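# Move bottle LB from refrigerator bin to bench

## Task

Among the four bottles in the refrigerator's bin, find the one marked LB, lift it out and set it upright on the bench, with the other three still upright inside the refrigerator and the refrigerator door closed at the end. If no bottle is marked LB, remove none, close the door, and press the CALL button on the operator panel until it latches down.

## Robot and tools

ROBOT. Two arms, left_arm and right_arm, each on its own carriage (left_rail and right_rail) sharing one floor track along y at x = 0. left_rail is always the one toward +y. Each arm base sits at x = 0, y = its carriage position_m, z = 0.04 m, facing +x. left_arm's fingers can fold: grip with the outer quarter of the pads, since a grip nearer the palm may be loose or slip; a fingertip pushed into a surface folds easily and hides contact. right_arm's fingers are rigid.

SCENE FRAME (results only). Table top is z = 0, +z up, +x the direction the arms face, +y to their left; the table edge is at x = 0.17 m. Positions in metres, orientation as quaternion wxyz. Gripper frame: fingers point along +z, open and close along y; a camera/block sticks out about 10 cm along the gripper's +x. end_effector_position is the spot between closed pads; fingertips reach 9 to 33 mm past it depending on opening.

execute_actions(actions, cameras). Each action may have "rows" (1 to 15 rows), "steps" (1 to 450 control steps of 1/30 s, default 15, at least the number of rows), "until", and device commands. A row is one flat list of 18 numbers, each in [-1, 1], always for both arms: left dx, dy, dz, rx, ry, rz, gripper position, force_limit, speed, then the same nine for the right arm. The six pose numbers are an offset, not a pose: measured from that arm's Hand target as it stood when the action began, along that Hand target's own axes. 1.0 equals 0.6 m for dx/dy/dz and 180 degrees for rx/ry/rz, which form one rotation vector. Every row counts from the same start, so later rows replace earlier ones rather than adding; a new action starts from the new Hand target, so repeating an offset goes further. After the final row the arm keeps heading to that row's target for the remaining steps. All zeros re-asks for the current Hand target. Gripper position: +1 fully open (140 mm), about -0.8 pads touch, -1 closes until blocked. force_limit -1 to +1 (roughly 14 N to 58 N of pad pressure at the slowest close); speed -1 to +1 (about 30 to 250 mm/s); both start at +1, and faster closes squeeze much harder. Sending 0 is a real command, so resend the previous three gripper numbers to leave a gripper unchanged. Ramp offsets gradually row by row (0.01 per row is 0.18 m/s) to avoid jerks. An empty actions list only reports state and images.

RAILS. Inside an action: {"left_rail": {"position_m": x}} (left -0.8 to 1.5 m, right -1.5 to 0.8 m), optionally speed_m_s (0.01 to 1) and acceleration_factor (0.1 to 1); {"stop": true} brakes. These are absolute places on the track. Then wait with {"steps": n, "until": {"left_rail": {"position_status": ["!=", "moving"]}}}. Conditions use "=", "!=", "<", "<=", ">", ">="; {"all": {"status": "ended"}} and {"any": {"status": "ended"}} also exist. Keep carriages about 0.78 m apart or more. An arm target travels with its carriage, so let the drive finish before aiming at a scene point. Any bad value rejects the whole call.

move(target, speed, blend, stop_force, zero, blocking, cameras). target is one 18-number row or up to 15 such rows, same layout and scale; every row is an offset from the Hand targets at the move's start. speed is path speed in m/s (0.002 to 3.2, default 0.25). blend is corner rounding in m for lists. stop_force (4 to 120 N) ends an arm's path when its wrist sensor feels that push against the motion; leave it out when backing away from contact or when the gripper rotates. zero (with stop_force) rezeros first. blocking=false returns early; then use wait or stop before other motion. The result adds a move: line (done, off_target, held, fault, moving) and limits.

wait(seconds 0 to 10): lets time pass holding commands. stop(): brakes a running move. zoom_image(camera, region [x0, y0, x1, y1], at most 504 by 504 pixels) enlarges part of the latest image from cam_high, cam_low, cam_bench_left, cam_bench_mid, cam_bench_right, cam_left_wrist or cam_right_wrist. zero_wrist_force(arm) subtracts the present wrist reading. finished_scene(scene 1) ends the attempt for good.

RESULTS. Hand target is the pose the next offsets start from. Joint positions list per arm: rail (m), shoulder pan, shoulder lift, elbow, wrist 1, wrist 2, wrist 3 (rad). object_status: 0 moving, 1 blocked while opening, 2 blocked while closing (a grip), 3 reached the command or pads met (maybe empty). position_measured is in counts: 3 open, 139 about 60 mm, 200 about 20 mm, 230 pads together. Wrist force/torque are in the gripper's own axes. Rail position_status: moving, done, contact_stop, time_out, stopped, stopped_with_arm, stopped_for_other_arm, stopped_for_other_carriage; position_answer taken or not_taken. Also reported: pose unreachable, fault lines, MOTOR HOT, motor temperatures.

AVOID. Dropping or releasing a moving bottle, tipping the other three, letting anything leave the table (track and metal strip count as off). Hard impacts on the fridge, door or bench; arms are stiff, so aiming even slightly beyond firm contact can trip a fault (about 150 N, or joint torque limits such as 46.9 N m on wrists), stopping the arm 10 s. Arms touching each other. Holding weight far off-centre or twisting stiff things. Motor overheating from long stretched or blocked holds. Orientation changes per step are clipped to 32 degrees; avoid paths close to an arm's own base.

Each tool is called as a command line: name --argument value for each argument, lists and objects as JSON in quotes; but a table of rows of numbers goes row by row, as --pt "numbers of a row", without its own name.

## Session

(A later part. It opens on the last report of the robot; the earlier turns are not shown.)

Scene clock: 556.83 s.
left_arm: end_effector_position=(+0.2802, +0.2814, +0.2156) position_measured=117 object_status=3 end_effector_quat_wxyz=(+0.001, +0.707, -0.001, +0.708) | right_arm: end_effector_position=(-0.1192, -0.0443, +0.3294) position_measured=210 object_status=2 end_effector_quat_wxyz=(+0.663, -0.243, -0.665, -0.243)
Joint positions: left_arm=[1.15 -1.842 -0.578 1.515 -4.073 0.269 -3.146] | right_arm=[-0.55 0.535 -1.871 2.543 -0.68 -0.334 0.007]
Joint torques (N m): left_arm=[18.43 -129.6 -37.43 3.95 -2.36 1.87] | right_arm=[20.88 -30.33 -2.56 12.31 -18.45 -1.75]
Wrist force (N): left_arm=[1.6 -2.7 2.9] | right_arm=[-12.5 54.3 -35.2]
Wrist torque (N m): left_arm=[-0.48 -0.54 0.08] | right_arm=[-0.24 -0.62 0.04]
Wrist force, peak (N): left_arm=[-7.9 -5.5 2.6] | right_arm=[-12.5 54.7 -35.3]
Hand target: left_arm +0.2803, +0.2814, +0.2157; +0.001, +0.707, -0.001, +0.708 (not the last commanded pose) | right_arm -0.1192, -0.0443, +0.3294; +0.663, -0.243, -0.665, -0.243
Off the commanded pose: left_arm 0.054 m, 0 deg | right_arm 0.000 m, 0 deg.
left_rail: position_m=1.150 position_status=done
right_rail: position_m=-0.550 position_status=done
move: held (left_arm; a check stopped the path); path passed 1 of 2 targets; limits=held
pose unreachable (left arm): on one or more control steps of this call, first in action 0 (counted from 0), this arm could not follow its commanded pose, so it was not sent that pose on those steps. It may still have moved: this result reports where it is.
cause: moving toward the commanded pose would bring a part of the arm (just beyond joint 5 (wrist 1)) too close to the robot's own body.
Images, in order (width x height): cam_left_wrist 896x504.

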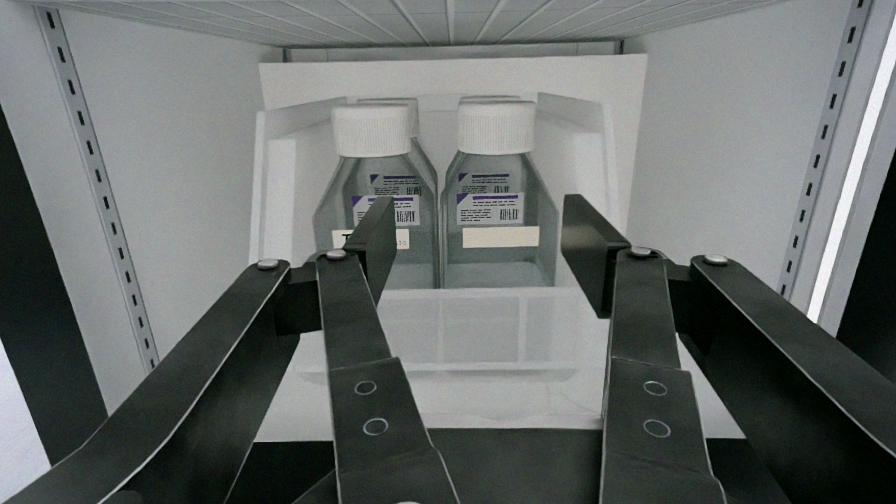

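move --pt "0.0922 0.0248 0.06 0 0 0 0.1 -0.5 -0.5 0 0 0 0 0 0 -0.98 0.2 -1" --pt "0.0922 0.0248 0.2195 0 0 0 0.1 -0.5 -0.5 0 0 0 0 0 0 -0.98 0.2 -1" --speed 0.08 --stop_force 8 --cameras '["cam_left_wrist"]'

Scene clock: 609.03 s.
left_arm: end_effector_position=(+0.4119, +0.2663, +0.2712) position_measured=117 object_status=3 end_effector_quat_wxyz=(+0.001, +0.707, -0.001, +0.708) | right_arm: end_effector_position=(-0.1192, -0.0443, +0.3294) position_measured=210 object_status=2 end_effector_quat_wxyz=(+0.663, -0.243, -0.665, -0.243)
Joint positions: left_arm=[1.15 -1.688 -0.634 1.492 -3.989 0.115 -3.152] | right_arm=[-0.55 0.535 -1.871 2.543 -0.68 -0.334 0.007]
Joint torques (N m): left_arm=[20.34 -91.79 -40.48 3.35 -2.66 -2.63] | right_arm=[20.65 -28.07 -2.5 11.43 -17.14 -1.64]
Wrist force (N): left_arm=[1.6 -2.9 2.9] | right_arm=[-12.2 54.3 -35.0]
Wrist torque (N m): left_arm=[-0.50 -0.52 0.10] | right_arm=[-0.22 -0.69 0.03]
Wrist force, peak (N): left_arm=[1.3 -3.2 4.1] | right_arm=[-12.3 54.7 -35.5]
Hand target: left_arm +0.4119, +0.2663, +0.2712; +0.001, +0.707, -0.001, +0.708 | right_arm -0.1192, -0.0443, +0.3294; +0.663, -0.243, -0.665, -0.243
Off the commanded pose: left_arm 0.000 m, 0 deg | right_arm 0.000 m, 0 deg.
left_rail: position_m=1.150 position_status=done
right_rail: position_m=-0.550 position_status=done
move: done
Images, in order (width x height): cam_left_wrist 896x504.

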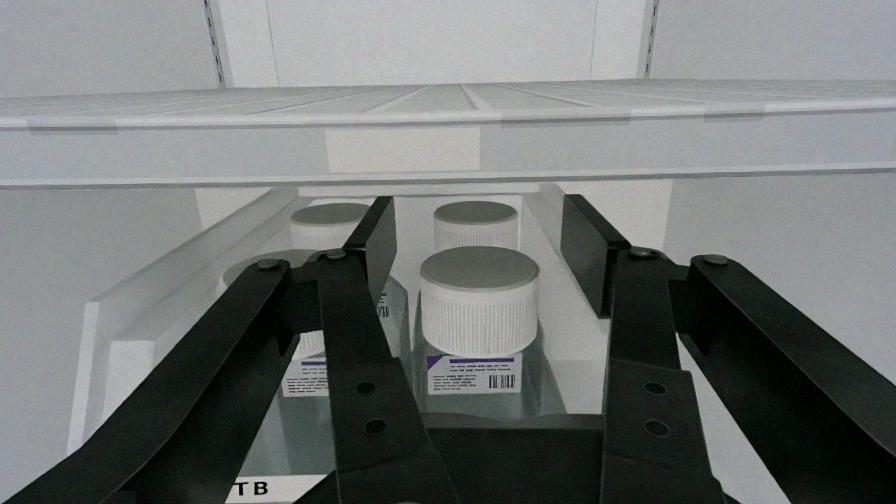

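execute_actions --actions '[{"rows":[[0,0,0,0,0,0,-1,-0.3,-1,0,0,0,0,0,0,-0.98,0.2,-1]],"steps":75}]' --cameras '["cam_left_wrist"]'

Scene clock: 615.13 s.
left_arm: end_effector_position=(+0.4119, +0.2663, +0.2712) position_measured=231 object_status=0 end_effector_quat_wxyz=(+0.001, +0.707, -0.001, +0.708) | right_arm: end_effector_position=(-0.1192, -0.0443, +0.3294) position_measured=210 object_status=2 end_effector_quat_wxyz=(+0.663, -0.243, -0.665, -0.243)
Joint positions: left_arm=[1.15 -1.688 -0.634 1.492 -3.989 0.115 -3.152] | right_arm=[-0.55 0.535 -1.871 2.543 -0.68 -0.334 0.007]
Joint torques (N m): left_arm=[-4.05 -101.06 -28.88 0.51 -1.22 -2.5] | right_arm=[25.18 -27.23 -4.05 10.82 -17.1 -1.11]
Wrist force (N): left_arm=[1.7 -2.8 3.5] | right_arm=[-13.5 54.4 -35.8]
Wrist torque (N m): left_arm=[-0.61 -0.45 0.10] | right_arm=[-0.29 -0.68 0.03]
Wrist force, peak (N): left_arm=[14.5 -3.4 6.4] | right_arm=[-13.3 54.8 -35.8]
Hand target: left_arm +0.4119, +0.2663, +0.2712; +0.001, +0.707, -0.001, +0.708 | right_arm -0.1192, -0.0443, +0.3294; +0.663, -0.243, -0.665, -0.243
Off the commanded pose: left_arm 0.000 m, 0 deg | right_arm 0.000 m, 0 deg.
left_rail: position_m=1.150 position_status=done
right_rail: position_m=-0.550 position_status=done
Images, in order (width x height): cam_left_wrist 896x504.

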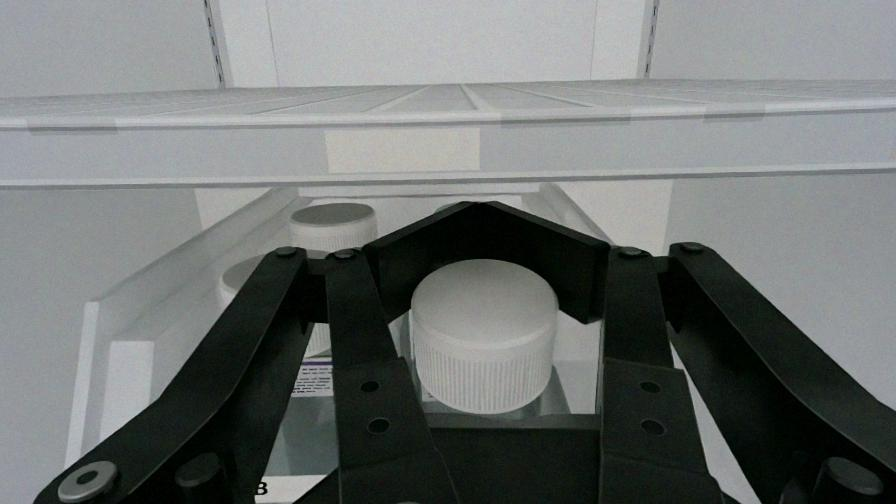

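execute_actions --actions '[{"rows":[[0,0,0,0,0,0,0.1,-0.5,-1,0,0,0,0,0,0,-0.98,0.2,-1]],"steps":110}]' --cameras '["cam_left_wrist"]'

Scene clock: 621.87 s.
left_arm: end_effector_position=(+0.4119, +0.2663, +0.2712) position_measured=117 object_status=3 end_effector_quat_wxyz=(+0.001, +0.707, -0.001, +0.708) | right_arm: end_effector_position=(-0.1192, -0.0443, +0.3294) position_measured=210 object_status=2 end_effector_quat_wxyz=(+0.663, -0.243, -0.665, -0.243)
Joint positions: left_arm=[1.15 -1.688 -0.634 1.492 -3.989 0.115 -3.152] | right_arm=[-0.55 0.535 -1.871 2.543 -0.68 -0.334 0.007]
Joint torques (N m): left_arm=[-15.1 -124.61 -31.83 -0.11 1.24 -0.08] | right_arm=[21.75 -27.98 -4.5 11.06 -17.26 -1.49]
Wrist force (N): left_arm=[0.8 -3.3 2.8] | right_arm=[-14.5 54.3 -35.1]
Wrist torque (N m): left_arm=[-0.58 -0.35 0.10] | right_arm=[-0.24 -0.72 0.03]
Wrist force, peak (N): left_arm=[1.5 -3.1 3.9] | right_arm=[-13.3 54.9 -35.9]
Hand target: left_arm +0.4119, +0.2663, +0.2712; +0.001, +0.707, -0.001, +0.708 | right_arm -0.1192, -0.0443, +0.3294; +0.663, -0.243, -0.665, -0.243
Off the commanded pose: left_arm 0.000 m, 0 deg | right_arm 0.000 m, 0 deg.
left_rail: position_m=1.150 position_status=done
right_rail: position_m=-0.550 position_status=done
Images, in order (width x height): cam_left_wrist 896x504.

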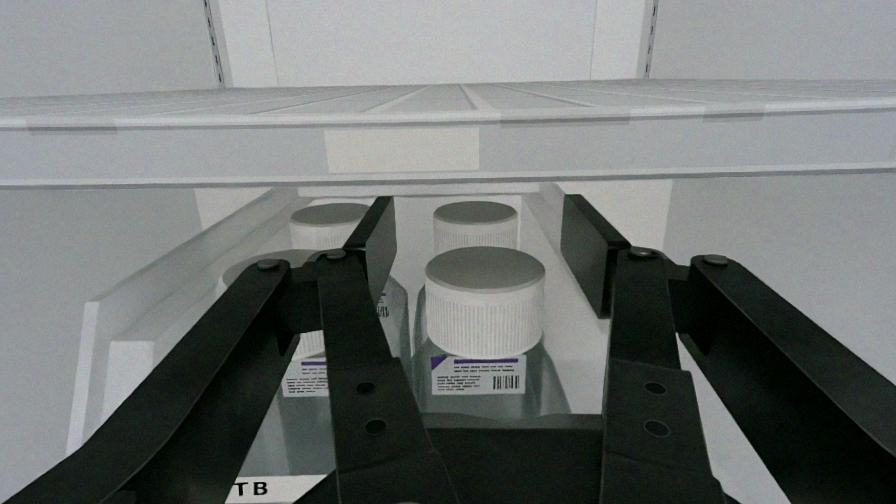

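move --target '[0,0.0035,-0.0167,0,0,0,0.1,-0.5,-1,0,0,0,0,0,0,-0.98,0.2,-1]' --speed 0.08 --cameras '[]'

execute_actions --actions '[{"rows":[[0,0,0,0,0,0,-0.17,-0.7,-1,0,0,0,0,0,0,-0.98,0.2,-1]],"steps":45}]' --cameras '["cam_left_wrist"]'

Scene clock: 630.43 s.
left_arm: end_effector_position=(+0.4021, +0.2642, +0.2712) position_measured=117 object_status=3 end_effector_quat_wxyz=(+0.001, +0.707, -0.001, +0.708) | right_arm: end_effector_position=(-0.1192, -0.0443, +0.3294) position_measured=210 object_status=2 end_effector_quat_wxyz=(+0.663, -0.243, -0.665, -0.243)
Joint positions: left_arm=[1.15 -1.699 -0.632 1.488 -3.988 0.126 -3.151] | right_arm=[-0.55 0.535 -1.871 2.543 -0.68 -0.334 0.007]
Joint torques (N m): left_arm=[-18.06 -92.7 -42 3.42 1.92 2.56] | right_arm=[24.32 -25.45 -5.11 10.86 -16.95 -1.12]
Wrist force (N): left_arm=[0.9 -2.8 2.9] | right_arm=[-14.4 54.3 -35.1]
Wrist torque (N m): left_arm=[-0.49 -0.37 -0.22] | right_arm=[-0.23 -0.74 0.03]
Wrist force, peak (N): left_arm=[1.0 -3.3 3.4] | right_arm=[-14.7 54.5 -35.7]
Hand target: left_arm +0.4019, +0.2642, +0.2712; +0.001, +0.707, -0.001, +0.708 | right_arm -0.1192, -0.0443, +0.3294; +0.663, -0.243, -0.665, -0.243
Off the commanded pose: left_arm 0.000 m, 0 deg | right_arm 0.000 m, 0 deg.
left_rail: position_m=1.150 position_status=done
right_rail: position_m=-0.550 position_status=done
move: done
No camera images: "cameras" was empty.

Scene clock: 632.13 s.
left_arm: end_effector_position=(+0.4019, +0.2642, +0.2712) position_measured=150 object_status=3 end_effector_quat_wxyz=(+0.001, +0.707, -0.001, +0.708) | right_arm: end_effector_position=(-0.1192, -0.0443, +0.3294) position_measured=210 object_status=2 end_effector_quat_wxyz=(+0.663, -0.243, -0.665, -0.243)
Joint positions: left_arm=[1.15 -1.699 -0.632 1.488 -3.988 0.127 -3.151] | right_arm=[-0.55 0.535 -1.871 2.543 -0.68 -0.334 0.007]
Joint torques (N m): left_arm=[-17.44 -95.66 -39.6 2.4 2.46 2.13] | right_arm=[24.56 -28.1 -6.07 10.58 -16.94 -1.46]
Wrist force (N): left_arm=[0.9 -3.2 2.6] | right_arm=[-14.8 54.3 -35.2]
Wrist torque (N m): left_arm=[-0.58 -0.38 -0.23] | right_arm=[-0.24 -0.66 0.03]
Wrist force, peak (N): left_arm=[1.0 -3.6 3.0] | right_arm=[-14.5 54.4 -35.7]
Hand target: left_arm +0.4019, +0.2642, +0.2712; +0.001, +0.707, -0.001, +0.708 | right_arm -0.1192, -0.0443, +0.3294; +0.663, -0.243, -0.665, -0.243
Off the commanded pose: left_arm 0.000 m, 0 deg | right_arm 0.000 m, 0 deg.
left_rail: position_m=1.150 position_status=done
right_rail: position_m=-0.550 position_status=done
Images, in order (width x height): cam_left_wrist 896x504.

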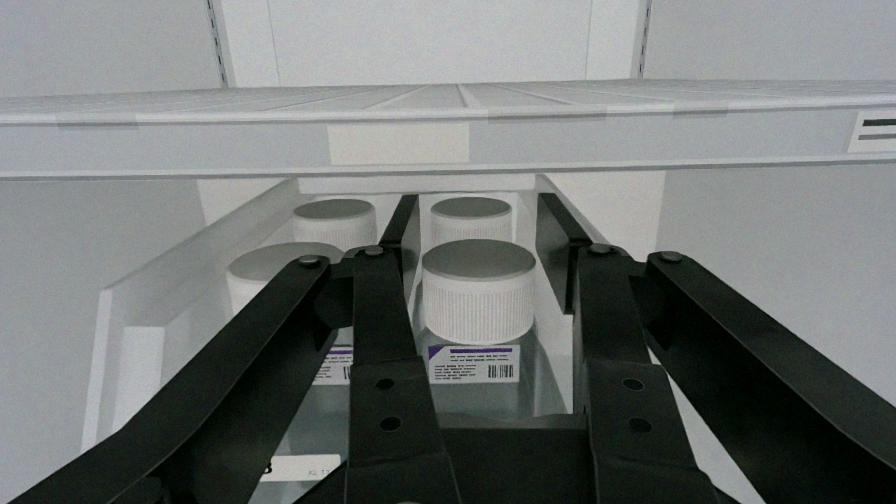

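move --pt "0 0 -0.0448 0 0 0 -0.12 -0.7 -1 0 0 0 0 0 0 -0.98 0.2 -1" --pt "-0.0317 0 -0.0448 0 0 0 -0.12 -0.7 -1 0 0 0 0 0 0 -0.98 0.2 -1" --speed 0.06 --cameras '["cam_left_wrist"]'

Scene clock: 655.87 s.
left_arm: end_effector_position=(+0.3750, +0.2642, +0.2523) position_measured=144 object_status=3 end_effector_quat_wxyz=(+0.001, +0.707, -0.001, +0.708) end_effector_velocity=(+0.000, -0.001, +0.000) end_effector_angular_velocity=(-0.003, +0.001, -0.002) | right_arm: end_effector_position=(-0.1192, -0.0443, +0.3294) position_measured=210 object_status=2 end_effector_quat_wxyz=(+0.663, -0.243, -0.665, -0.243)
Joint positions: left_arm=[1.15 -1.73 -0.61 1.487 -4.011 0.157 -3.15] | right_arm=[-0.55 0.535 -1.871 2.543 -0.68 -0.334 0.007]
Joint velocities: left_arm=[0 0 0 -0.002 -0.005 -0.002 0.003] | right_arm=[within noise]
Joint torques (N m): left_arm=[-18.52 -88.6 -39.36 -1.95 2.45 1.73] | right_arm=[25.21 -26.06 -5.91 10.28 -17.14 -1.13]
Wrist force (N): left_arm=[0.6 -3.0 3.1] | right_arm=[-14.5 54.4 -35.5]
Wrist torque (N m): left_arm=[-0.53 -0.32 -0.23] | right_arm=[-0.21 -0.73 0.03]
Wrist force, peak (N): left_arm=[1.0 -3.3 3.7] | right_arm=[-14.5 54.7 -35.7]
Hand target: left_arm +0.3750, +0.2642, +0.2522; +0.001, +0.707, -0.001, +0.708 | right_arm -0.1192, -0.0443, +0.3294; +0.663, -0.243, -0.665, -0.243
Off the commanded pose: left_arm 0.000 m, 0 deg | right_arm 0.000 m, 0 deg.
left_rail: position_m=1.150 position_status=done
right_rail: position_m=-0.550 position_status=done
move: done
Images, in order (width x height): cam_left_wrist 896x504.

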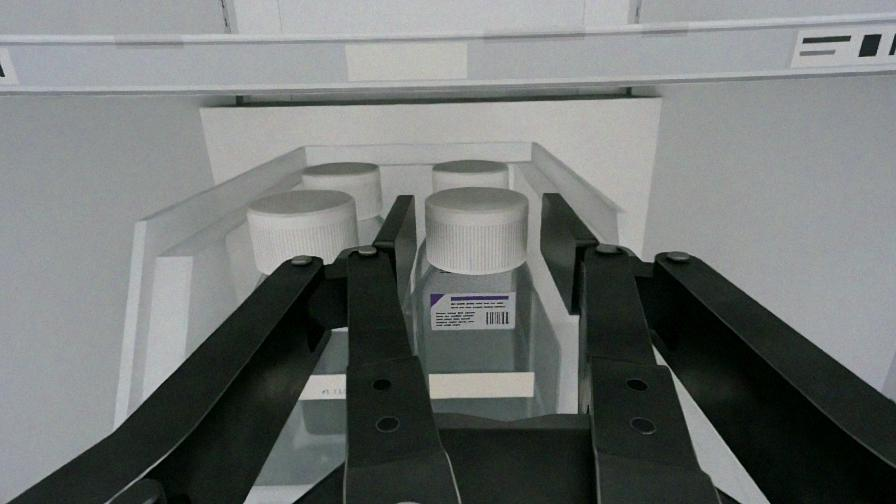

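move --target '[0,0,0.0067,0,0,0,-0.12,-0.7,-1,0,0,0,0,0,0,-0.98,0.2,-1]' --speed 0.06 --cameras '[]'

execute_actions --actions '[{"rows":[[0,0,0,0,0,0,-1,-0.5,-1,0,0,0,0,0,0,-0.98,0.2,-1]],"steps":50}]' --cameras '["cam_left_wrist"]'

Scene clock: 661.43 s.
left_arm: end_effector_position=(+0.3789, +0.2642, +0.2522) position_measured=144 object_status=3 end_effector_quat_wxyz=(+0.001, +0.707, -0.001, +0.708) | right_arm: end_effector_position=(-0.1192, -0.0443, +0.3294) position_measured=210 object_status=2 end_effector_quat_wxyz=(+0.663, -0.243, -0.665, -0.243)
Joint positions: left_arm=[1.15 -1.725 -0.61 1.487 -4.011 0.153 -3.149] | right_arm=[-0.55 0.535 -1.871 2.543 -0.68 -0.334 0.007]
Joint torques (N m): left_arm=[20.77 -93.14 -39.44 1.32 -2.72 -2.01] | right_arm=[21.81 -28.39 -6.66 10.22 -16.89 -0.97]
Wrist force (N): left_arm=[0.8 -3.0 3.0] | right_arm=[-14.4 54.2 -35.4]
Wrist torque (N m): left_arm=[-0.53 -0.35 -0.22] | right_arm=[-0.26 -0.74 0.03]
Wrist force, peak (N): left_arm=[1.0 -3.7 3.1] | right_arm=[-14.5 54.7 -35.6]
Hand target: left_arm +0.3791, +0.2642, +0.2522; +0.001, +0.707, -0.001, +0.708 | right_arm -0.1192, -0.0443, +0.3294; +0.663, -0.243, -0.665, -0.243
Off the commanded pose: left_arm 0.000 m, 0 deg | right_arm 0.000 m, 0 deg.
left_rail: position_m=1.150 position_status=done
right_rail: position_m=-0.550 position_status=done
move: done
No camera images: "cameras" was empty.

Scene clock: 663.30 s.
left_arm: end_effector_position=(+0.3791, +0.2642, +0.2522) position_measured=160 object_status=2 end_effector_quat_wxyz=(+0.001, +0.707, -0.001, +0.708) | right_arm: end_effector_position=(-0.1192, -0.0443, +0.3294) position_measured=210 object_status=2 end_effector_quat_wxyz=(+0.663, -0.243, -0.665, -0.243)
Joint positions: left_arm=[1.15 -1.725 -0.61 1.487 -4.011 0.153 -3.15] | right_arm=[-0.55 0.535 -1.871 2.543 -0.68 -0.334 0.007]
Joint torques (N m): left_arm=[18 -90.7 -37.13 1.4 -2.59 -2.61] | right_arm=[25.25 -25.85 -7.89 10.58 -17.29 -0.94]
Wrist force (N): left_arm=[1.7 -4.0 2.2] | right_arm=[-14.4 54.4 -35.2]
Wrist torque (N m): left_arm=[-0.52 -0.29 -0.22] | right_arm=[-0.26 -0.77 0.03]
Wrist force, peak (N): left_arm=[2.0 -4.5 2.5] | right_arm=[-14.9 54.7 -35.5]
Hand target: left_arm +0.3791, +0.2642, +0.2522; +0.001, +0.707, -0.001, +0.708 | right_arm -0.1192, -0.0443, +0.3294; +0.663, -0.243, -0.665, -0.243
Off the commanded pose: left_arm 0.000 m, 0 deg | right_arm 0.000 m, 0 deg.
left_rail: position_m=1.150 position_status=done
right_rail: position_m=-0.550 position_status=done
Images, in order (width x height): cam_left_wrist 896x504.

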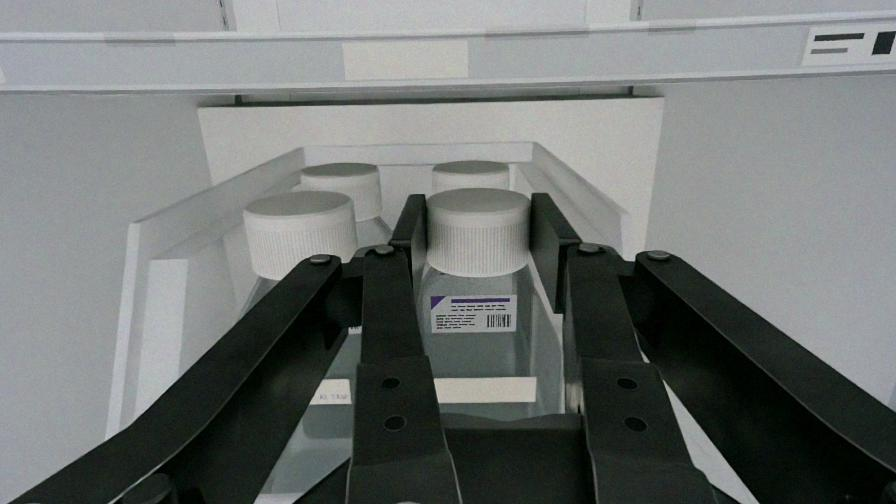

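move --target '[0.045,0,0,0,0,0,-1,-0.5,-1,0,0,0,0,0,0,-0.98,0.2,-1]' --speed 0.04 --cameras '["cam_left_wrist"]'

Scene clock: 666.07 s.
left_arm: end_effector_position=(+0.3791, +0.2642, +0.2790) position_measured=160 object_status=2 end_effector_quat_wxyz=(+0.001, +0.707, -0.001, +0.708) end_effector_velocity=(-0.001, +0.001, +0.001) end_effector_angular_velocity=(-0.003, +0.000, +0.001) | right_arm: end_effector_position=(-0.1192, -0.0443, +0.3294) position_measured=210 object_status=2 end_effector_quat_wxyz=(+0.663, -0.243, -0.665, -0.243)
Joint positions: left_arm=[1.15 -1.725 -0.643 1.493 -3.983 0.153 -3.149] | right_arm=[-0.55 0.535 -1.871 2.543 -0.68 -0.334 0.007]
Joint velocities: left_arm=[0 -0.001 -0.002 0.001 0.002 0.002 -0.005] | right_arm=[within noise]
Joint torques (N m): left_arm=[5.71 -128.38 -26.1 3.24 0.44 -2.11] | right_arm=[26.28 -25.64 -7.92 10.12 -16.78 -1.09]
Wrist force (N): left_arm=[-3.0 -3.4 3.0] | right_arm=[-13.8 53.9 -35.6]
Wrist torque (N m): left_arm=[-0.63 -0.51 0.10] | right_arm=[-0.32 -0.76 0.03]
Wrist force, peak (N): left_arm=[-3.2 -3.5 2.9] | right_arm=[-14.9 54.7 -35.6]
Hand target: left_arm +0.3790, +0.2642, +0.2792; +0.001, +0.707, -0.001, +0.708 | right_arm -0.1192, -0.0443, +0.3294; +0.663, -0.243, -0.665, -0.243
Off the commanded pose: left_arm 0.000 m, 0 deg | right_arm 0.000 m, 0 deg.
left_rail: position_m=1.150 position_status=done
right_rail: position_m=-0.550 position_status=done
move: done
Images, in order (width x height): cam_left_wrist 896x504.

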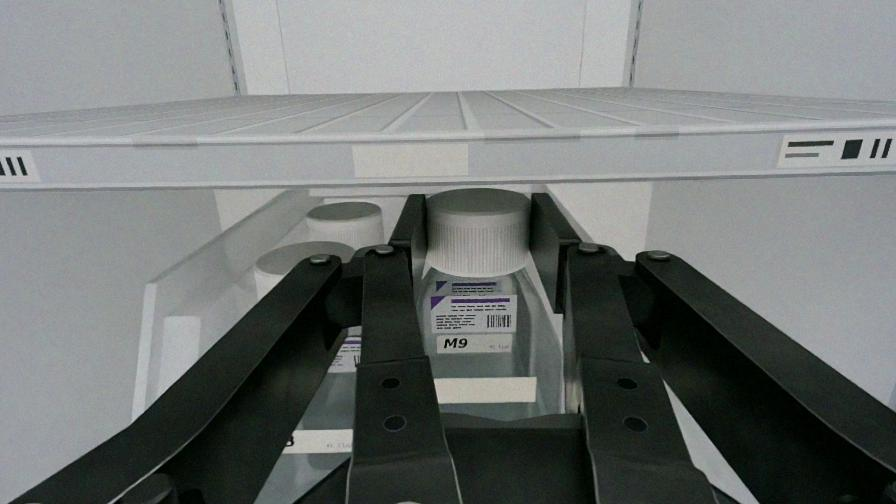

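move --target '[-0.0445,0,0,0,0,0,-1,-0.5,-1,0,0,0,0,0,0,-0.98,0.2,-1]' --speed 0.03 --cameras '[]'

execute_actions --actions '[{"rows":[[0,0,0,0,0,0,-0.02,-0.5,-1,0,0,0,0,0,0,-0.98,0.2,-1]],"steps":45}]' --cameras '["cam_left_wrist"]'

Scene clock: 675.53 s.
left_arm: end_effector_position=(+0.3790, +0.2642, +0.2526) position_measured=160 object_status=2 end_effector_quat_wxyz=(+0.001, +0.707, -0.001, +0.708) | right_arm: end_effector_position=(-0.1192, -0.0443, +0.3294) position_measured=210 object_status=2 end_effector_quat_wxyz=(+0.663, -0.243, -0.665, -0.243)
Joint positions: left_arm=[1.15 -1.725 -0.61 1.487 -4.01 0.153 -3.15] | right_arm=[-0.55 0.535 -1.871 2.543 -0.68 -0.334 0.007]
Joint torques (N m): left_arm=[-5.26 -96.66 -40.44 -1.61 -1.97 1.32] | right_arm=[23.89 -25.75 -8.83 10 -17.29 -0.42]
Wrist force (N): left_arm=[-3.3 -3.4 2.7] | right_arm=[-14.2 54.5 -35.2]
Wrist torque (N m): left_arm=[-0.63 -0.45 -0.06] | right_arm=[-0.19 -0.67 0.03]
Wrist force, peak (N): left_arm=[-3.6 -3.7 2.9] | right_arm=[-13.8 54.6 -35.6]
Hand target: left_arm +0.3791, +0.2642, +0.2525; +0.001, +0.707, -0.001, +0.708 | right_arm -0.1192, -0.0443, +0.3294; +0.663, -0.243, -0.665, -0.243
Off the commanded pose: left_arm 0.000 m, 0 deg | right_arm 0.000 m, 0 deg.
left_rail: position_m=1.150 position_status=done
right_rail: position_m=-0.550 position_status=done
move: done
No camera images: "cameras" was empty.

Scene clock: 677.23 s.
left_arm: end_effector_position=(+0.3790, +0.2642, +0.2525) position_measured=131 object_status=3 end_effector_quat_wxyz=(+0.001, +0.707, -0.001, +0.708) | right_arm: end_effector_position=(-0.1192, -0.0443, +0.3294) position_measured=210 object_status=2 end_effector_quat_wxyz=(+0.663, -0.243, -0.665, -0.243)
Joint positions: left_arm=[1.15 -1.725 -0.61 1.487 -4.01 0.153 -3.15] | right_arm=[-0.55 0.535 -1.871 2.543 -0.68 -0.334 0.007]
Joint torques (N m): left_arm=[16.52 -92 -38.43 -1.92 -2.69 1.91] | right_arm=[23.11 -27.41 -8.4 10.41 -17.44 -0.24]
Wrist force (N): left_arm=[1.0 -3.0 2.7] | right_arm=[-14.3 54.2 -35.3]
Wrist torque (N m): left_arm=[-0.53 -0.41 -0.22] | right_arm=[-0.26 -0.76 0.03]
Wrist force, peak (N): left_arm=[-3.3 -3.0 3.0] | right_arm=[-14.6 54.6 -35.5]
Hand target: left_arm +0.3791, +0.2642, +0.2525; +0.001, +0.707, -0.001, +0.708 | right_arm -0.1192, -0.0443, +0.3294; +0.663, -0.243, -0.665, -0.243
Off the commanded pose: left_arm 0.000 m, 0 deg | right_arm 0.000 m, 0 deg.
left_rail: position_m=1.150 position_status=done
right_rail: position_m=-0.550 position_status=done
Images, in order (width x height): cam_left_wrist 896x504.

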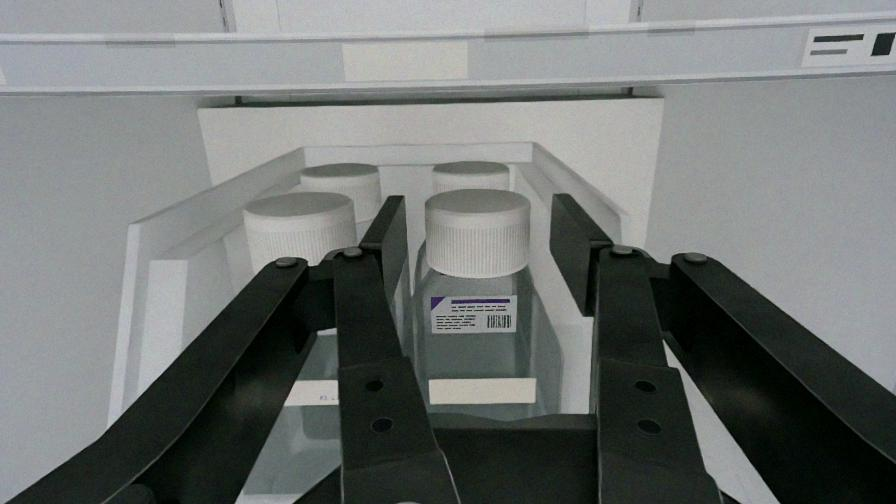

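move --pt "0 0 -0.075 0 0 0 -0.02 -0.5 -1 0 0 0 0 0 0 -0.98 0.2 -1" --pt "0 -0.1245 -0.075 0 0 0 -0.02 -0.5 -1 0 0 0 0 0 0 -0.98 0.2 -1" --pt "0 -0.1245 -0.03 0 0 0 -0.02 -0.5 -1 0 0 0 0 0 0 -0.98 0.2 -1" --speed 0.12 --cameras '["cam_left_wrist"]'

Scene clock: 683.13 s.
left_arm: end_effector_position=(+0.3610, +0.3390, +0.2525) position_measured=131 object_status=3 end_effector_quat_wxyz=(+0.001, +0.707, -0.001, +0.708) end_effector_velocity=(+0.002, -0.001, +0.000) end_effector_angular_velocity=(+0.002, +0.000, -0.003) | right_arm: end_effector_position=(-0.1192, -0.0443, +0.3294) position_measured=210 object_status=2 end_effector_quat_wxyz=(+0.663, -0.243, -0.665, -0.243)
Joint positions: left_arm=[1.15 -1.762 -0.685 1.669 -4.119 0.189 -3.148] | right_arm=[-0.55 0.535 -1.871 2.543 -0.68 -0.334 0.007]
Joint velocities: left_arm=[0 0.002 0.001 -0.001 0.001 -0.005 0.001] | right_arm=[within noise]
Joint torques (N m): left_arm=[19.81 -83.74 -34.8 2.71 -2.72 -3.11] | right_arm=[24.41 -25.9 -10.19 10.97 -17.31 -0.78]
Wrist force (N): left_arm=[1.2 -3.0 2.7] | right_arm=[-14.7 54.3 -35.1]
Wrist torque (N m): left_arm=[-0.54 -0.47 0.07] | right_arm=[-0.23 -0.68 0.03]
Wrist force, peak (N): left_arm=[0.4 -3.3 4.9] | right_arm=[-14.5 54.8 -35.6]
Hand target: left_arm +0.3612, +0.3389, +0.2525; +0.001, +0.707, -0.001, +0.708 | right_arm -0.1192, -0.0443, +0.3294; +0.663, -0.243, -0.665, -0.243
Off the commanded pose: left_arm 0.000 m, 0 deg | right_arm 0.000 m, 0 deg.
left_rail: position_m=1.150 position_status=done
right_rail: position_m=-0.550 position_status=done
move: done
Images, in order (width x height): cam_left_wrist 896x504.

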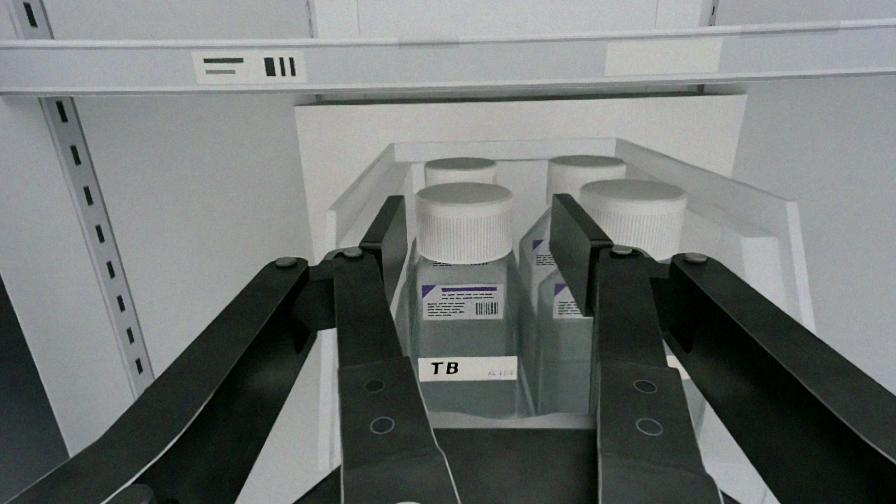

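move --pt "0 -0.0085 0 0 0 0 -0.02 -0.5 -1 0 0 0 0 0 0 -0.98 0.2 -1" --pt "0 -0.0085 0.029 0 0 0 -0.02 -0.5 -1 0 0 0 0 0 0 -0.98 0.2 -1" --speed 0.06 --cameras '[]'

execute_actions --actions '[{"rows":[[0,0,0,0,0,0,-1,-0.5,-1,0,0,0,0,0,0,-0.98,0.2,-1]],"steps":70}]' --cameras '["cam_left_wrist"]'

move --target '[0.045,0,0,0,0,0,-1,-0.5,-1,0,0,0,0,0,0,-0.98,0.2,-1]' --speed 0.04 --cameras '["cam_left_wrist"]'

Scene clock: 689.03 s.
left_arm: end_effector_position=(+0.3784, +0.3440, +0.2525) position_measured=131 object_status=3 end_effector_quat_wxyz=(+0.001, +0.707, -0.001, +0.708) | right_arm: end_effector_position=(-0.1192, -0.0443, +0.3294) position_measured=210 object_status=2 end_effector_quat_wxyz=(+0.663, -0.243, -0.665, -0.243)
Joint positions: left_arm=[1.15 -1.742 -0.689 1.68 -4.125 0.169 -3.149] | right_arm=[-0.55 0.535 -1.871 2.543 -0.68 -0.334 0.007]
Joint torques (N m): left_arm=[11.59 -84.15 -35.18 3.3 -3.25 -3.02] | right_arm=[23.5 -27.68 -9.82 10.51 -16.87 -0.7]
Wrist force (N): left_arm=[0.8 -2.9 2.8] | right_arm=[-14.6 54.1 -35.4]
Wrist torque (N m): left_arm=[-0.51 -0.36 0.09] | right_arm=[-0.27 -0.70 0.03]
Wrist force, peak (N): left_arm=[1.2 -3.2 3.5] | right_arm=[-14.6 54.7 -35.4]
Hand target: left_arm +0.3786, +0.3440, +0.2525; +0.001, +0.707, -0.001, +0.708 | right_arm -0.1192, -0.0443, +0.3294; +0.663, -0.243, -0.665, -0.243
Off the commanded pose: left_arm 0.000 m, 0 deg | right_arm 0.000 m, 0 deg.
left_rail: position_m=1.150 position_status=done
right_rail: position_m=-0.550 position_status=done
move: done
No camera images: "cameras" was empty.

Scene clock: 691.57 s.
left_arm: end_effector_position=(+0.3786, +0.3440, +0.2525) position_measured=160 object_status=2 end_effector_quat_wxyz=(+0.001, +0.707, -0.001, +0.708) | right_arm: end_effector_position=(-0.1192, -0.0443, +0.3294) position_measured=210 object_status=2 end_effector_quat_wxyz=(+0.663, -0.243, -0.665, -0.243)
Joint positions: left_arm=[1.15 -1.741 -0.689 1.68 -4.125 0.169 -3.149] | right_arm=[-0.55 0.535 -1.871 2.543 -0.68 -0.334 0.007]
Joint torques (N m): left_arm=[17.6 -84.56 -33.91 2.99 -2.44 -3.08] | right_arm=[24.8 -24.06 -9.71 10.67 -17.25 -0.47]
Wrist force (N): left_arm=[2.2 -4.1 2.3] | right_arm=[-14.6 54.4 -35.4]
Wrist torque (N m): left_arm=[-0.43 -0.44 0.16] | right_arm=[-0.25 -0.72 0.03]
Wrist force, peak (N): left_arm=[2.1 -5.0 2.0] | right_arm=[-14.7 54.6 -35.6]
Hand target: left_arm +0.3786, +0.3440, +0.2525; +0.001, +0.707, -0.001, +0.708 | right_arm -0.1192, -0.0443, +0.3294; +0.663, -0.243, -0.665, -0.243
Off the commanded pose: left_arm 0.000 m, 0 deg | right_arm 0.000 m, 0 deg.
left_rail: position_m=1.150 position_status=done
right_rail: position_m=-0.550 position_status=done
Images, in order (width x height): cam_left_wrist 896x504.

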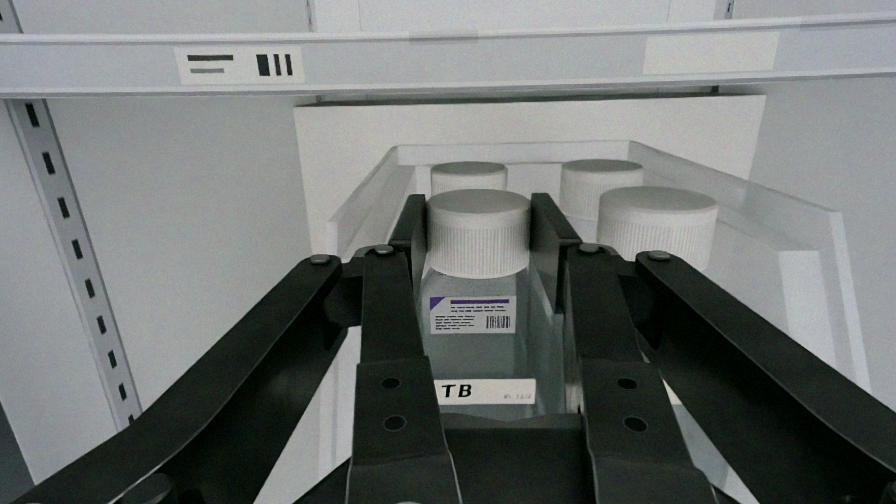

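Scene clock: 692.63 s.
left_arm: end_effector_position=(+0.3786, +0.3440, +0.2793) position_measured=160 object_status=2 end_effector_quat_wxyz=(+0.001, +0.707, -0.001, +0.708) | right_arm: end_effector_position=(-0.1192, -0.0443, +0.3294) position_measured=210 object_status=2 end_effector_quat_wxyz=(+0.663, -0.243, -0.665, -0.243)
Joint positions: left_arm=[1.15 -1.741 -0.725 1.685 -4.094 0.169 -3.148] | right_arm=[-0.55 0.535 -1.871 2.543 -0.68 -0.334 0.007]
Joint torques (N m): left_arm=[5.35 -114.82 -22.91 3.42 0.52 -3.92] | right_arm=[24.25 -26.54 -11.59 10.47 -17.01 0.09]
Wrist force (N): left_arm=[-2.6 -3.0 3.0] | right_arm=[-14.3 54.2 -35.2]
Wrist torque (N m): left_arm=[-0.55 -0.54 0.09] | right_arm=[-0.24 -0.66 0.02]
Wrist force, peak (N): left_arm=[-3.1 -3.4 2.5] | right_arm=[-14.4 54.4 -35.4]
Hand target: left_arm +0.3786, +0.3440, +0.2795; +0.001, +0.707, -0.001, +0.708 | right_arm -0.1192, -0.0443, +0.3294; +0.663, -0.243, -0.665, -0.243
Off the commanded pose: left_arm 0.000 m, 0 deg | right_arm 0.000 m, 0 deg.
left_rail: position_m=1.150 position_status=done
right_rail: position_m=-0.550 position_status=done
move: done
Images, in order (width x height): cam_left_wrist 896x504.

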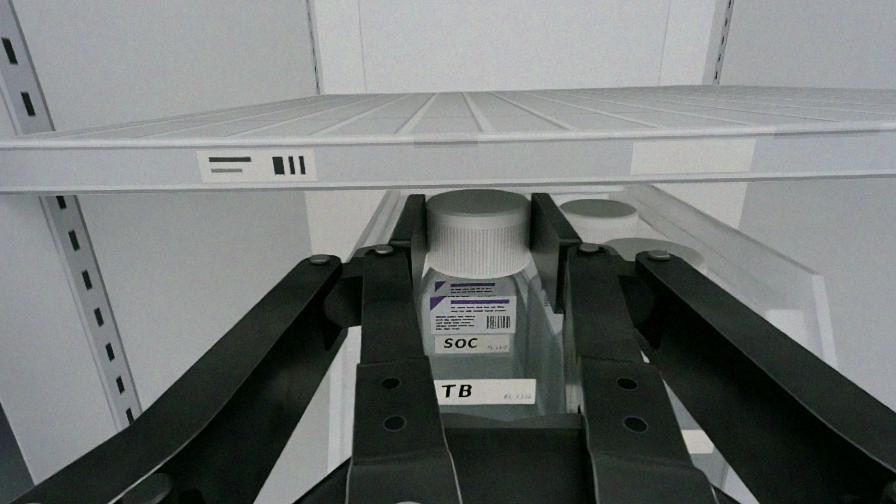

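move --target '[-0.0447,0,0,0,0,0,-1,-0.5,-1,0,0,0,0,0,0,-0.98,0.2,-1]' --speed 0.03 --cameras '[]'

execute_actions --actions '[{"rows":[[0,0,0,0,0,0,-0.02,-0.5,-1,0,0,0,0,0,0,-0.98,0.2,-1]],"steps":45}]' --cameras '[]'

move --pt "0 0 -0.075 0 0 0 -0.02 -0.5 -1 0 0 0 0 0 0 -0.98 0.2 -1" --pt "0 0.1325 -0.075 0 0 0 -0.02 -0.5 -1 0 0 0 0 0 0 -0.98 0.2 -1" --pt "0 0.1325 0.001 0 0 0 -0.02 -0.5 -1 0 0 0 0 0 0 -0.98 0.2 -1" --speed 0.12 --cameras '["cam_left_wrist"]'

Scene clock: 708.17 s.
left_arm: end_effector_position=(+0.3786, +0.3440, +0.2528) position_measured=160 object_status=2 end_effector_quat_wxyz=(+0.001, +0.707, -0.001, +0.708) | right_arm: end_effector_position=(-0.1192, -0.0443, +0.3294) position_measured=210 object_status=2 end_effector_quat_wxyz=(+0.663, -0.243, -0.665, -0.243)
Joint positions: left_arm=[1.15 -1.741 -0.689 1.68 -4.124 0.169 -3.149] | right_arm=[-0.55 0.535 -1.871 2.543 -0.68 -0.334 0.007]
Joint torques (N m): left_arm=[-1.36 -88.45 -35.69 -1.57 -2.26 2.58] | right_arm=[25.35 -25.48 -11.85 10.75 -16.98 0.16]
Wrist force (N): left_arm=[-2.7 -3.1 2.7] | right_arm=[-14.2 54.3 -35.3]
Wrist torque (N m): left_arm=[-0.57 -0.54 -0.09] | right_arm=[-0.23 -0.68 0.03]
Wrist force, peak (N): left_arm=[-2.8 -3.4 3.3] | right_arm=[-14.3 54.5 -35.5]
Hand target: left_arm +0.3786, +0.3440, +0.2527; +0.001, +0.707, -0.001, +0.708 | right_arm -0.1192, -0.0443, +0.3294; +0.663, -0.243, -0.665, -0.243
Off the commanded pose: left_arm 0.000 m, 0 deg | right_arm 0.000 m, 0 deg.
left_rail: position_m=1.150 position_status=done
right_rail: position_m=-0.550 position_status=done
move: done
No camera images: "cameras" was empty.

Scene clock: 709.87 s.
left_arm: end_effector_position=(+0.3786, +0.3440, +0.2527) position_measured=131 object_status=3 end_effector_quat_wxyz=(+0.001, +0.707, -0.001, +0.708) | right_arm: end_effector_position=(-0.1192, -0.0443, +0.3294) position_measured=210 object_status=2 end_effector_quat_wxyz=(+0.663, -0.243, -0.665, -0.243)
Joint positions: left_arm=[1.15 -1.741 -0.689 1.68 -4.124 0.169 -3.149] | right_arm=[-0.55 0.535 -1.871 2.543 -0.68 -0.334 0.007]
Joint torques (N m): left_arm=[17.98 -83.78 -34.28 -1.92 -2.6 2.02] | right_arm=[25.01 -25.35 -12.44 11.09 -16.69 0.49]
Wrist force (N): left_arm=[1.1 -3.3 2.9] | right_arm=[-14.3 54.1 -35.3]
Wrist torque (N m): left_arm=[-0.59 -0.43 -0.24] | right_arm=[-0.28 -0.76 0.03]
Wrist force, peak (N): left_arm=[-2.7 -3.0 2.9] | right_arm=[-14.5 54.6 -35.2]
Hand target: left_arm +0.3786, +0.3440, +0.2527; +0.001, +0.707, -0.001, +0.708 | right_arm -0.1192, -0.0443, +0.3294; +0.663, -0.243, -0.665, -0.243
Off the commanded pose: left_arm 0.000 m, 0 deg | right_arm 0.000 m, 0 deg.
left_rail: position_m=1.150 position_status=done
right_rail: position_m=-0.550 position_status=done
No camera images: "cameras" was empty.

Scene clock: 712.67 s.
left_arm: end_effector_position=(+0.3789, +0.2645, +0.2526) position_measured=131 object_status=3 end_effector_quat_wxyz=(+0.001, +0.707, -0.001, +0.708) | right_arm: end_effector_position=(-0.1192, -0.0443, +0.3294) position_measured=210 object_status=2 end_effector_quat_wxyz=(+0.663, -0.243, -0.665, -0.243)
Joint positions: left_arm=[1.15 -1.725 -0.61 1.488 -4.011 0.153 -3.149] | right_arm=[-0.55 0.535 -1.871 2.543 -0.68 -0.334 0.007]
Joint torques (N m): left_arm=[17.6 -93.47 -39.94 3.19 -3.01 -3.45] | right_arm=[23.64 -24.12 -12.63 11.4 -17.3 0.14]
Wrist force (N): left_arm=[1.0 -3.2 3.2] | right_arm=[-14.6 54.4 -34.9]
Wrist torque (N m): left_arm=[-0.58 -0.40 0.11] | right_arm=[-0.20 -0.70 0.03]
Wrist force, peak (N): left_arm=[0.6 -3.3 4.7] | right_arm=[-14.4 54.5 -35.6]
Hand target: left_arm +0.3791, +0.2645, +0.2526; +0.001, +0.707, -0.001, +0.708 | right_arm -0.1192, -0.0443, +0.3294; +0.663, -0.243, -0.665, -0.243
Off the commanded pose: left_arm 0.000 m, 0 deg | right_arm 0.000 m, 0 deg.
left_rail: position_m=1.150 position_status=done
right_rail: position_m=-0.550 position_status=done
move: done
Images, in order (width x height): cam_left_wrist 896x504.

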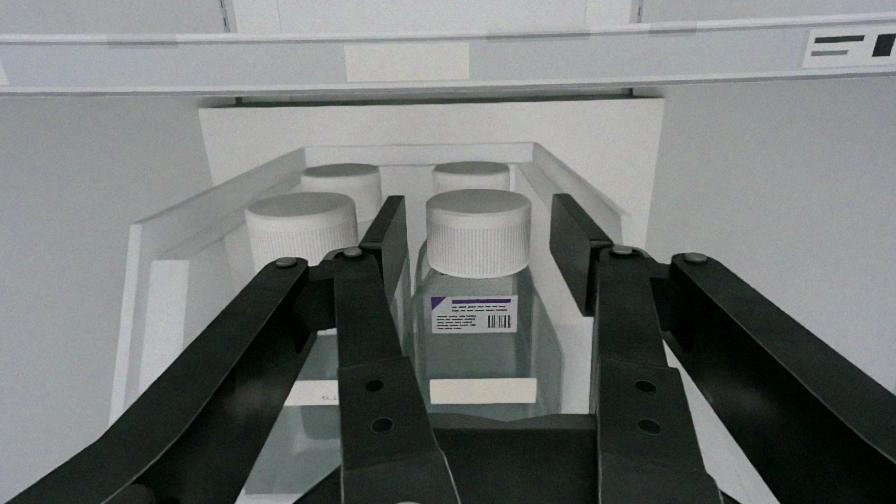

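execute_actions --actions '[{"rows":[[0,0,0,0,0,0,-1,-0.3,-1,0,0,0,0,0,0,-0.98,0.2,-1]],"steps":60}]' --cameras '[]'

move --target '[0.05,0,0,0,0,0,-1,-0.3,-1,0,0,0,0,0,0,-0.98,0.2,-1]' --speed 0.04 --cameras '["cam_left_wrist"]'

move --target '[0,0,-0.06,0,0,0,-1,-0.3,-1,0,0,0,0,0,0,-0.98,0.2,-1]' --speed 0.04 --stop_force 5 --cameras '["cam_left_wrist"]'

Scene clock: 719.33 s.
left_arm: end_effector_position=(+0.3791, +0.2645, +0.2526) position_measured=160 object_status=2 end_effector_quat_wxyz=(+0.001, +0.707, -0.001, +0.708) | right_arm: end_effector_position=(-0.1192, -0.0443, +0.3294) position_measured=210 object_status=2 end_effector_quat_wxyz=(+0.663, -0.243, -0.665, -0.243)
Joint positions: left_arm=[1.15 -1.725 -0.61 1.488 -4.011 0.153 -3.15] | right_arm=[-0.55 0.535 -1.871 2.543 -0.68 -0.334 0.007]
Joint torques (N m): left_arm=[18.21 -96.88 -35.57 1.67 1.33 -2.56] | right_arm=[23.62 -23.13 -12.44 11.05 -17.44 0.34]
Wrist force (N): left_arm=[1.8 -2.1 1.9] | right_arm=[-14.5 54.6 -35.2]
Wrist torque (N m): left_arm=[-0.65 -0.35 0.04] | right_arm=[-0.21 -0.74 0.03]
Wrist force, peak (N): left_arm=[0.9 -3.5 3.2] | right_arm=[-14.2 54.8 -35.4]
Hand target: left_arm +0.3791, +0.2645, +0.2526; +0.001, +0.707, -0.001, +0.708 | right_arm -0.1192, -0.0443, +0.3294; +0.663, -0.243, -0.665, -0.243
Off the commanded pose: left_arm 0.000 m, 0 deg | right_arm 0.000 m, 0 deg.
left_rail: position_m=1.150 position_status=done
right_rail: position_m=-0.550 position_status=done
No camera images: "cameras" was empty.

Scene clock: 720.47 s.
left_arm: end_effector_position=(+0.3791, +0.2645, +0.2825) position_measured=160 object_status=2 end_effector_quat_wxyz=(+0.001, +0.707, -0.001, +0.708) end_effector_velocity=(+0.000, -0.001, +0.000) end_effector_angular_velocity=(+0.003, -0.001, -0.001) | right_arm: end_effector_position=(-0.1192, -0.0443, +0.3294) position_measured=210 object_status=2 end_effector_quat_wxyz=(+0.663, -0.243, -0.665, -0.243)
Joint positions: left_arm=[1.15 -1.725 -0.648 1.494 -3.98 0.153 -3.149] | right_arm=[-0.55 0.535 -1.871 2.543 -0.68 -0.334 0.007]
Joint velocities: left_arm=[0 0 0 0.001 0.005 0 -0.003] | right_arm=[within noise]
Joint torques (N m): left_arm=[4.63 -127.35 -27.38 3.67 1.82 -3.18] | right_arm=[22.92 -22.88 -13.1 10.83 -16.86 0.44]
Wrist force (N): left_arm=[-2.9 -3.0 2.8] | right_arm=[-14.0 53.9 -35.4]
Wrist torque (N m): left_arm=[-0.52 -0.53 0.11] | right_arm=[-0.32 -0.72 0.03]
Wrist force, peak (N): left_arm=[-3.1 -3.6 3.0] | right_arm=[-14.1 54.4 -35.4]
Hand target: left_arm +0.3790, +0.2645, +0.2826; +0.001, +0.707, -0.001, +0.708 | right_arm -0.1192, -0.0443, +0.3294; +0.663, -0.243, -0.665, -0.243
Off the commanded pose: left_arm 0.000 m, 0 deg | right_arm 0.000 m, 0 deg.
left_rail: position_m=1.150 position_status=done
right_rail: position_m=-0.550 position_status=done
move: done
Images, in order (width x height): cam_left_wrist 896x504.

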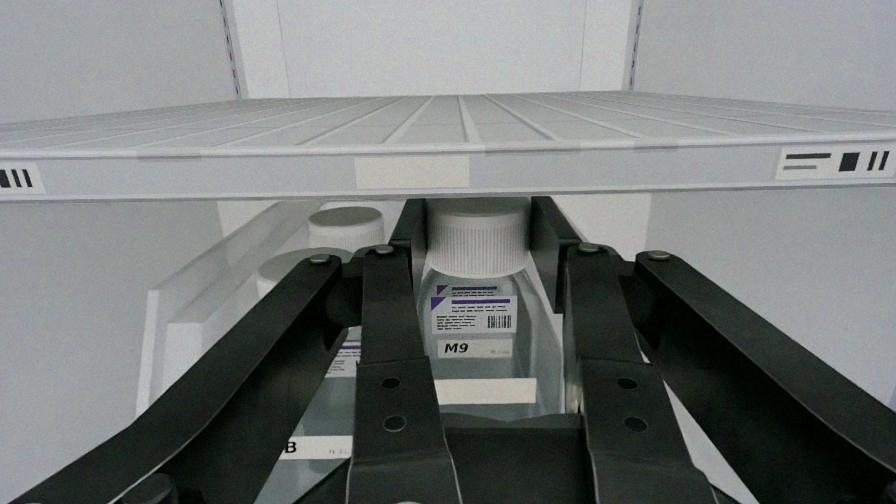

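Scene clock: 722.40 s.
left_arm: end_effector_position=(+0.3430, +0.2646, +0.2826) position_measured=160 object_status=2 end_effector_quat_wxyz=(+0.001, +0.707, -0.001, +0.708) | right_arm: end_effector_position=(-0.1192, -0.0443, +0.3294) position_measured=210 object_status=2 end_effector_quat_wxyz=(+0.663, -0.243, -0.665, -0.243)
Joint positions: left_arm=[1.15 -1.766 -0.648 1.496 -3.982 0.193 -3.148] | right_arm=[-0.55 0.535 -1.871 2.543 -0.68 -0.334 0.007]
Joint torques (N m): left_arm=[-19.54 -123.94 -26.79 -1.44 2.53 2.05] | right_arm=[23.83 -22.31 -14.52 10.71 -16.99 0.96]
Wrist force (N): left_arm=[-1.5 -2.8 3.8] | right_arm=[-14.2 54.4 -35.1]
Wrist torque (N m): left_arm=[-0.50 -0.35 -0.21] | right_arm=[-0.20 -0.71 0.03]
Wrist force, peak (N): left_arm=[-2.9 -3.2 3.9] | right_arm=[-14.4 54.4 -35.3]
Hand target: left_arm +0.3430, +0.2646, +0.2826; +0.001, +0.707, -0.001, +0.708 | right_arm -0.1192, -0.0443, +0.3294; +0.663, -0.243, -0.665, -0.243
Off the commanded pose: left_arm 0.000 m, 0 deg | right_arm 0.000 m, 0 deg.
left_rail: position_m=1.150 position_status=done
right_rail: position_m=-0.550 position_status=done
move: done
Images, in order (width x height): cam_left_wrist 896x504.

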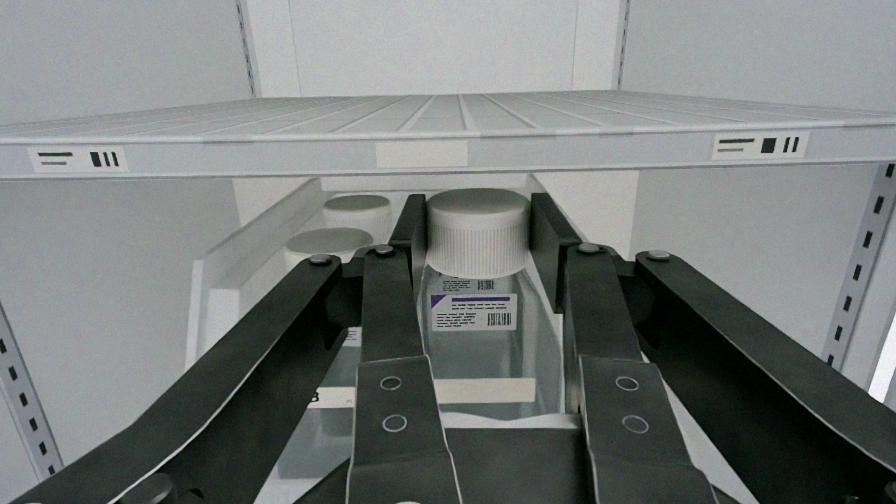

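move --target '[0.005,0,-0.22,0,0,0,-1,-0.3,-1,0,0,0,0,0,0,-0.98,0.2,-1]' --speed 0.06 --stop_force 6 --cameras '["cam_left_wrist"]'

Scene clock: 727.57 s.
left_arm: end_effector_position=(+0.2110, +0.2648, +0.2854) position_measured=162 object_status=2 end_effector_quat_wxyz=(+0.001, +0.707, -0.001, +0.708) | right_arm: end_effector_position=(-0.1192, -0.0443, +0.3294) position_measured=210 object_status=2 end_effector_quat_wxyz=(+0.663, -0.243, -0.665, -0.243)
Joint positions: left_arm=[1.15 -1.912 -0.641 1.472 -3.969 0.34 -3.145] | right_arm=[-0.55 0.535 -1.871 2.543 -0.68 -0.334 0.007]
Joint torques (N m): left_arm=[-19.87 -93.52 -40.38 4 2.5 1.9] | right_arm=[23.26 -25.77 -14.84 10.98 -17.23 1.1]
Wrist force (N): left_arm=[-1.4 -3.2 5.2] | right_arm=[-14.4 54.2 -34.9]
Wrist torque (N m): left_arm=[-0.56 -0.47 -0.23] | right_arm=[-0.18 -0.69 0.03]
Wrist force, peak (N): left_arm=[-1.9 -3.0 5.4] | right_arm=[-14.5 54.6 -35.1]
Hand target: left_arm +0.2110, +0.2648, +0.2854; +0.001, +0.707, -0.001, +0.708 | right_arm -0.1192, -0.0443, +0.3294; +0.663, -0.243, -0.665, -0.243
Off the commanded pose: left_arm 0.000 m, 0 deg | right_arm 0.000 m, 0 deg.
left_rail: position_m=1.150 position_status=done
right_rail: position_m=-0.550 position_status=done
move: done
Images, in order (width x height): cam_left_wrist 896x504.

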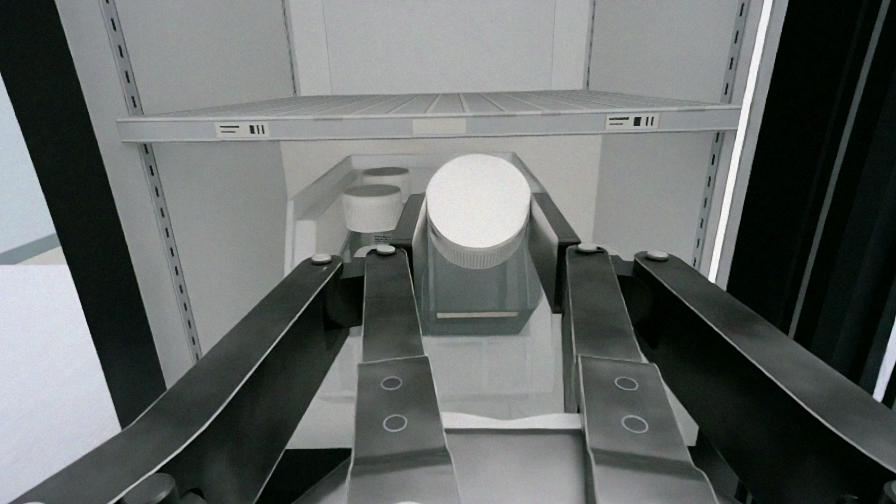

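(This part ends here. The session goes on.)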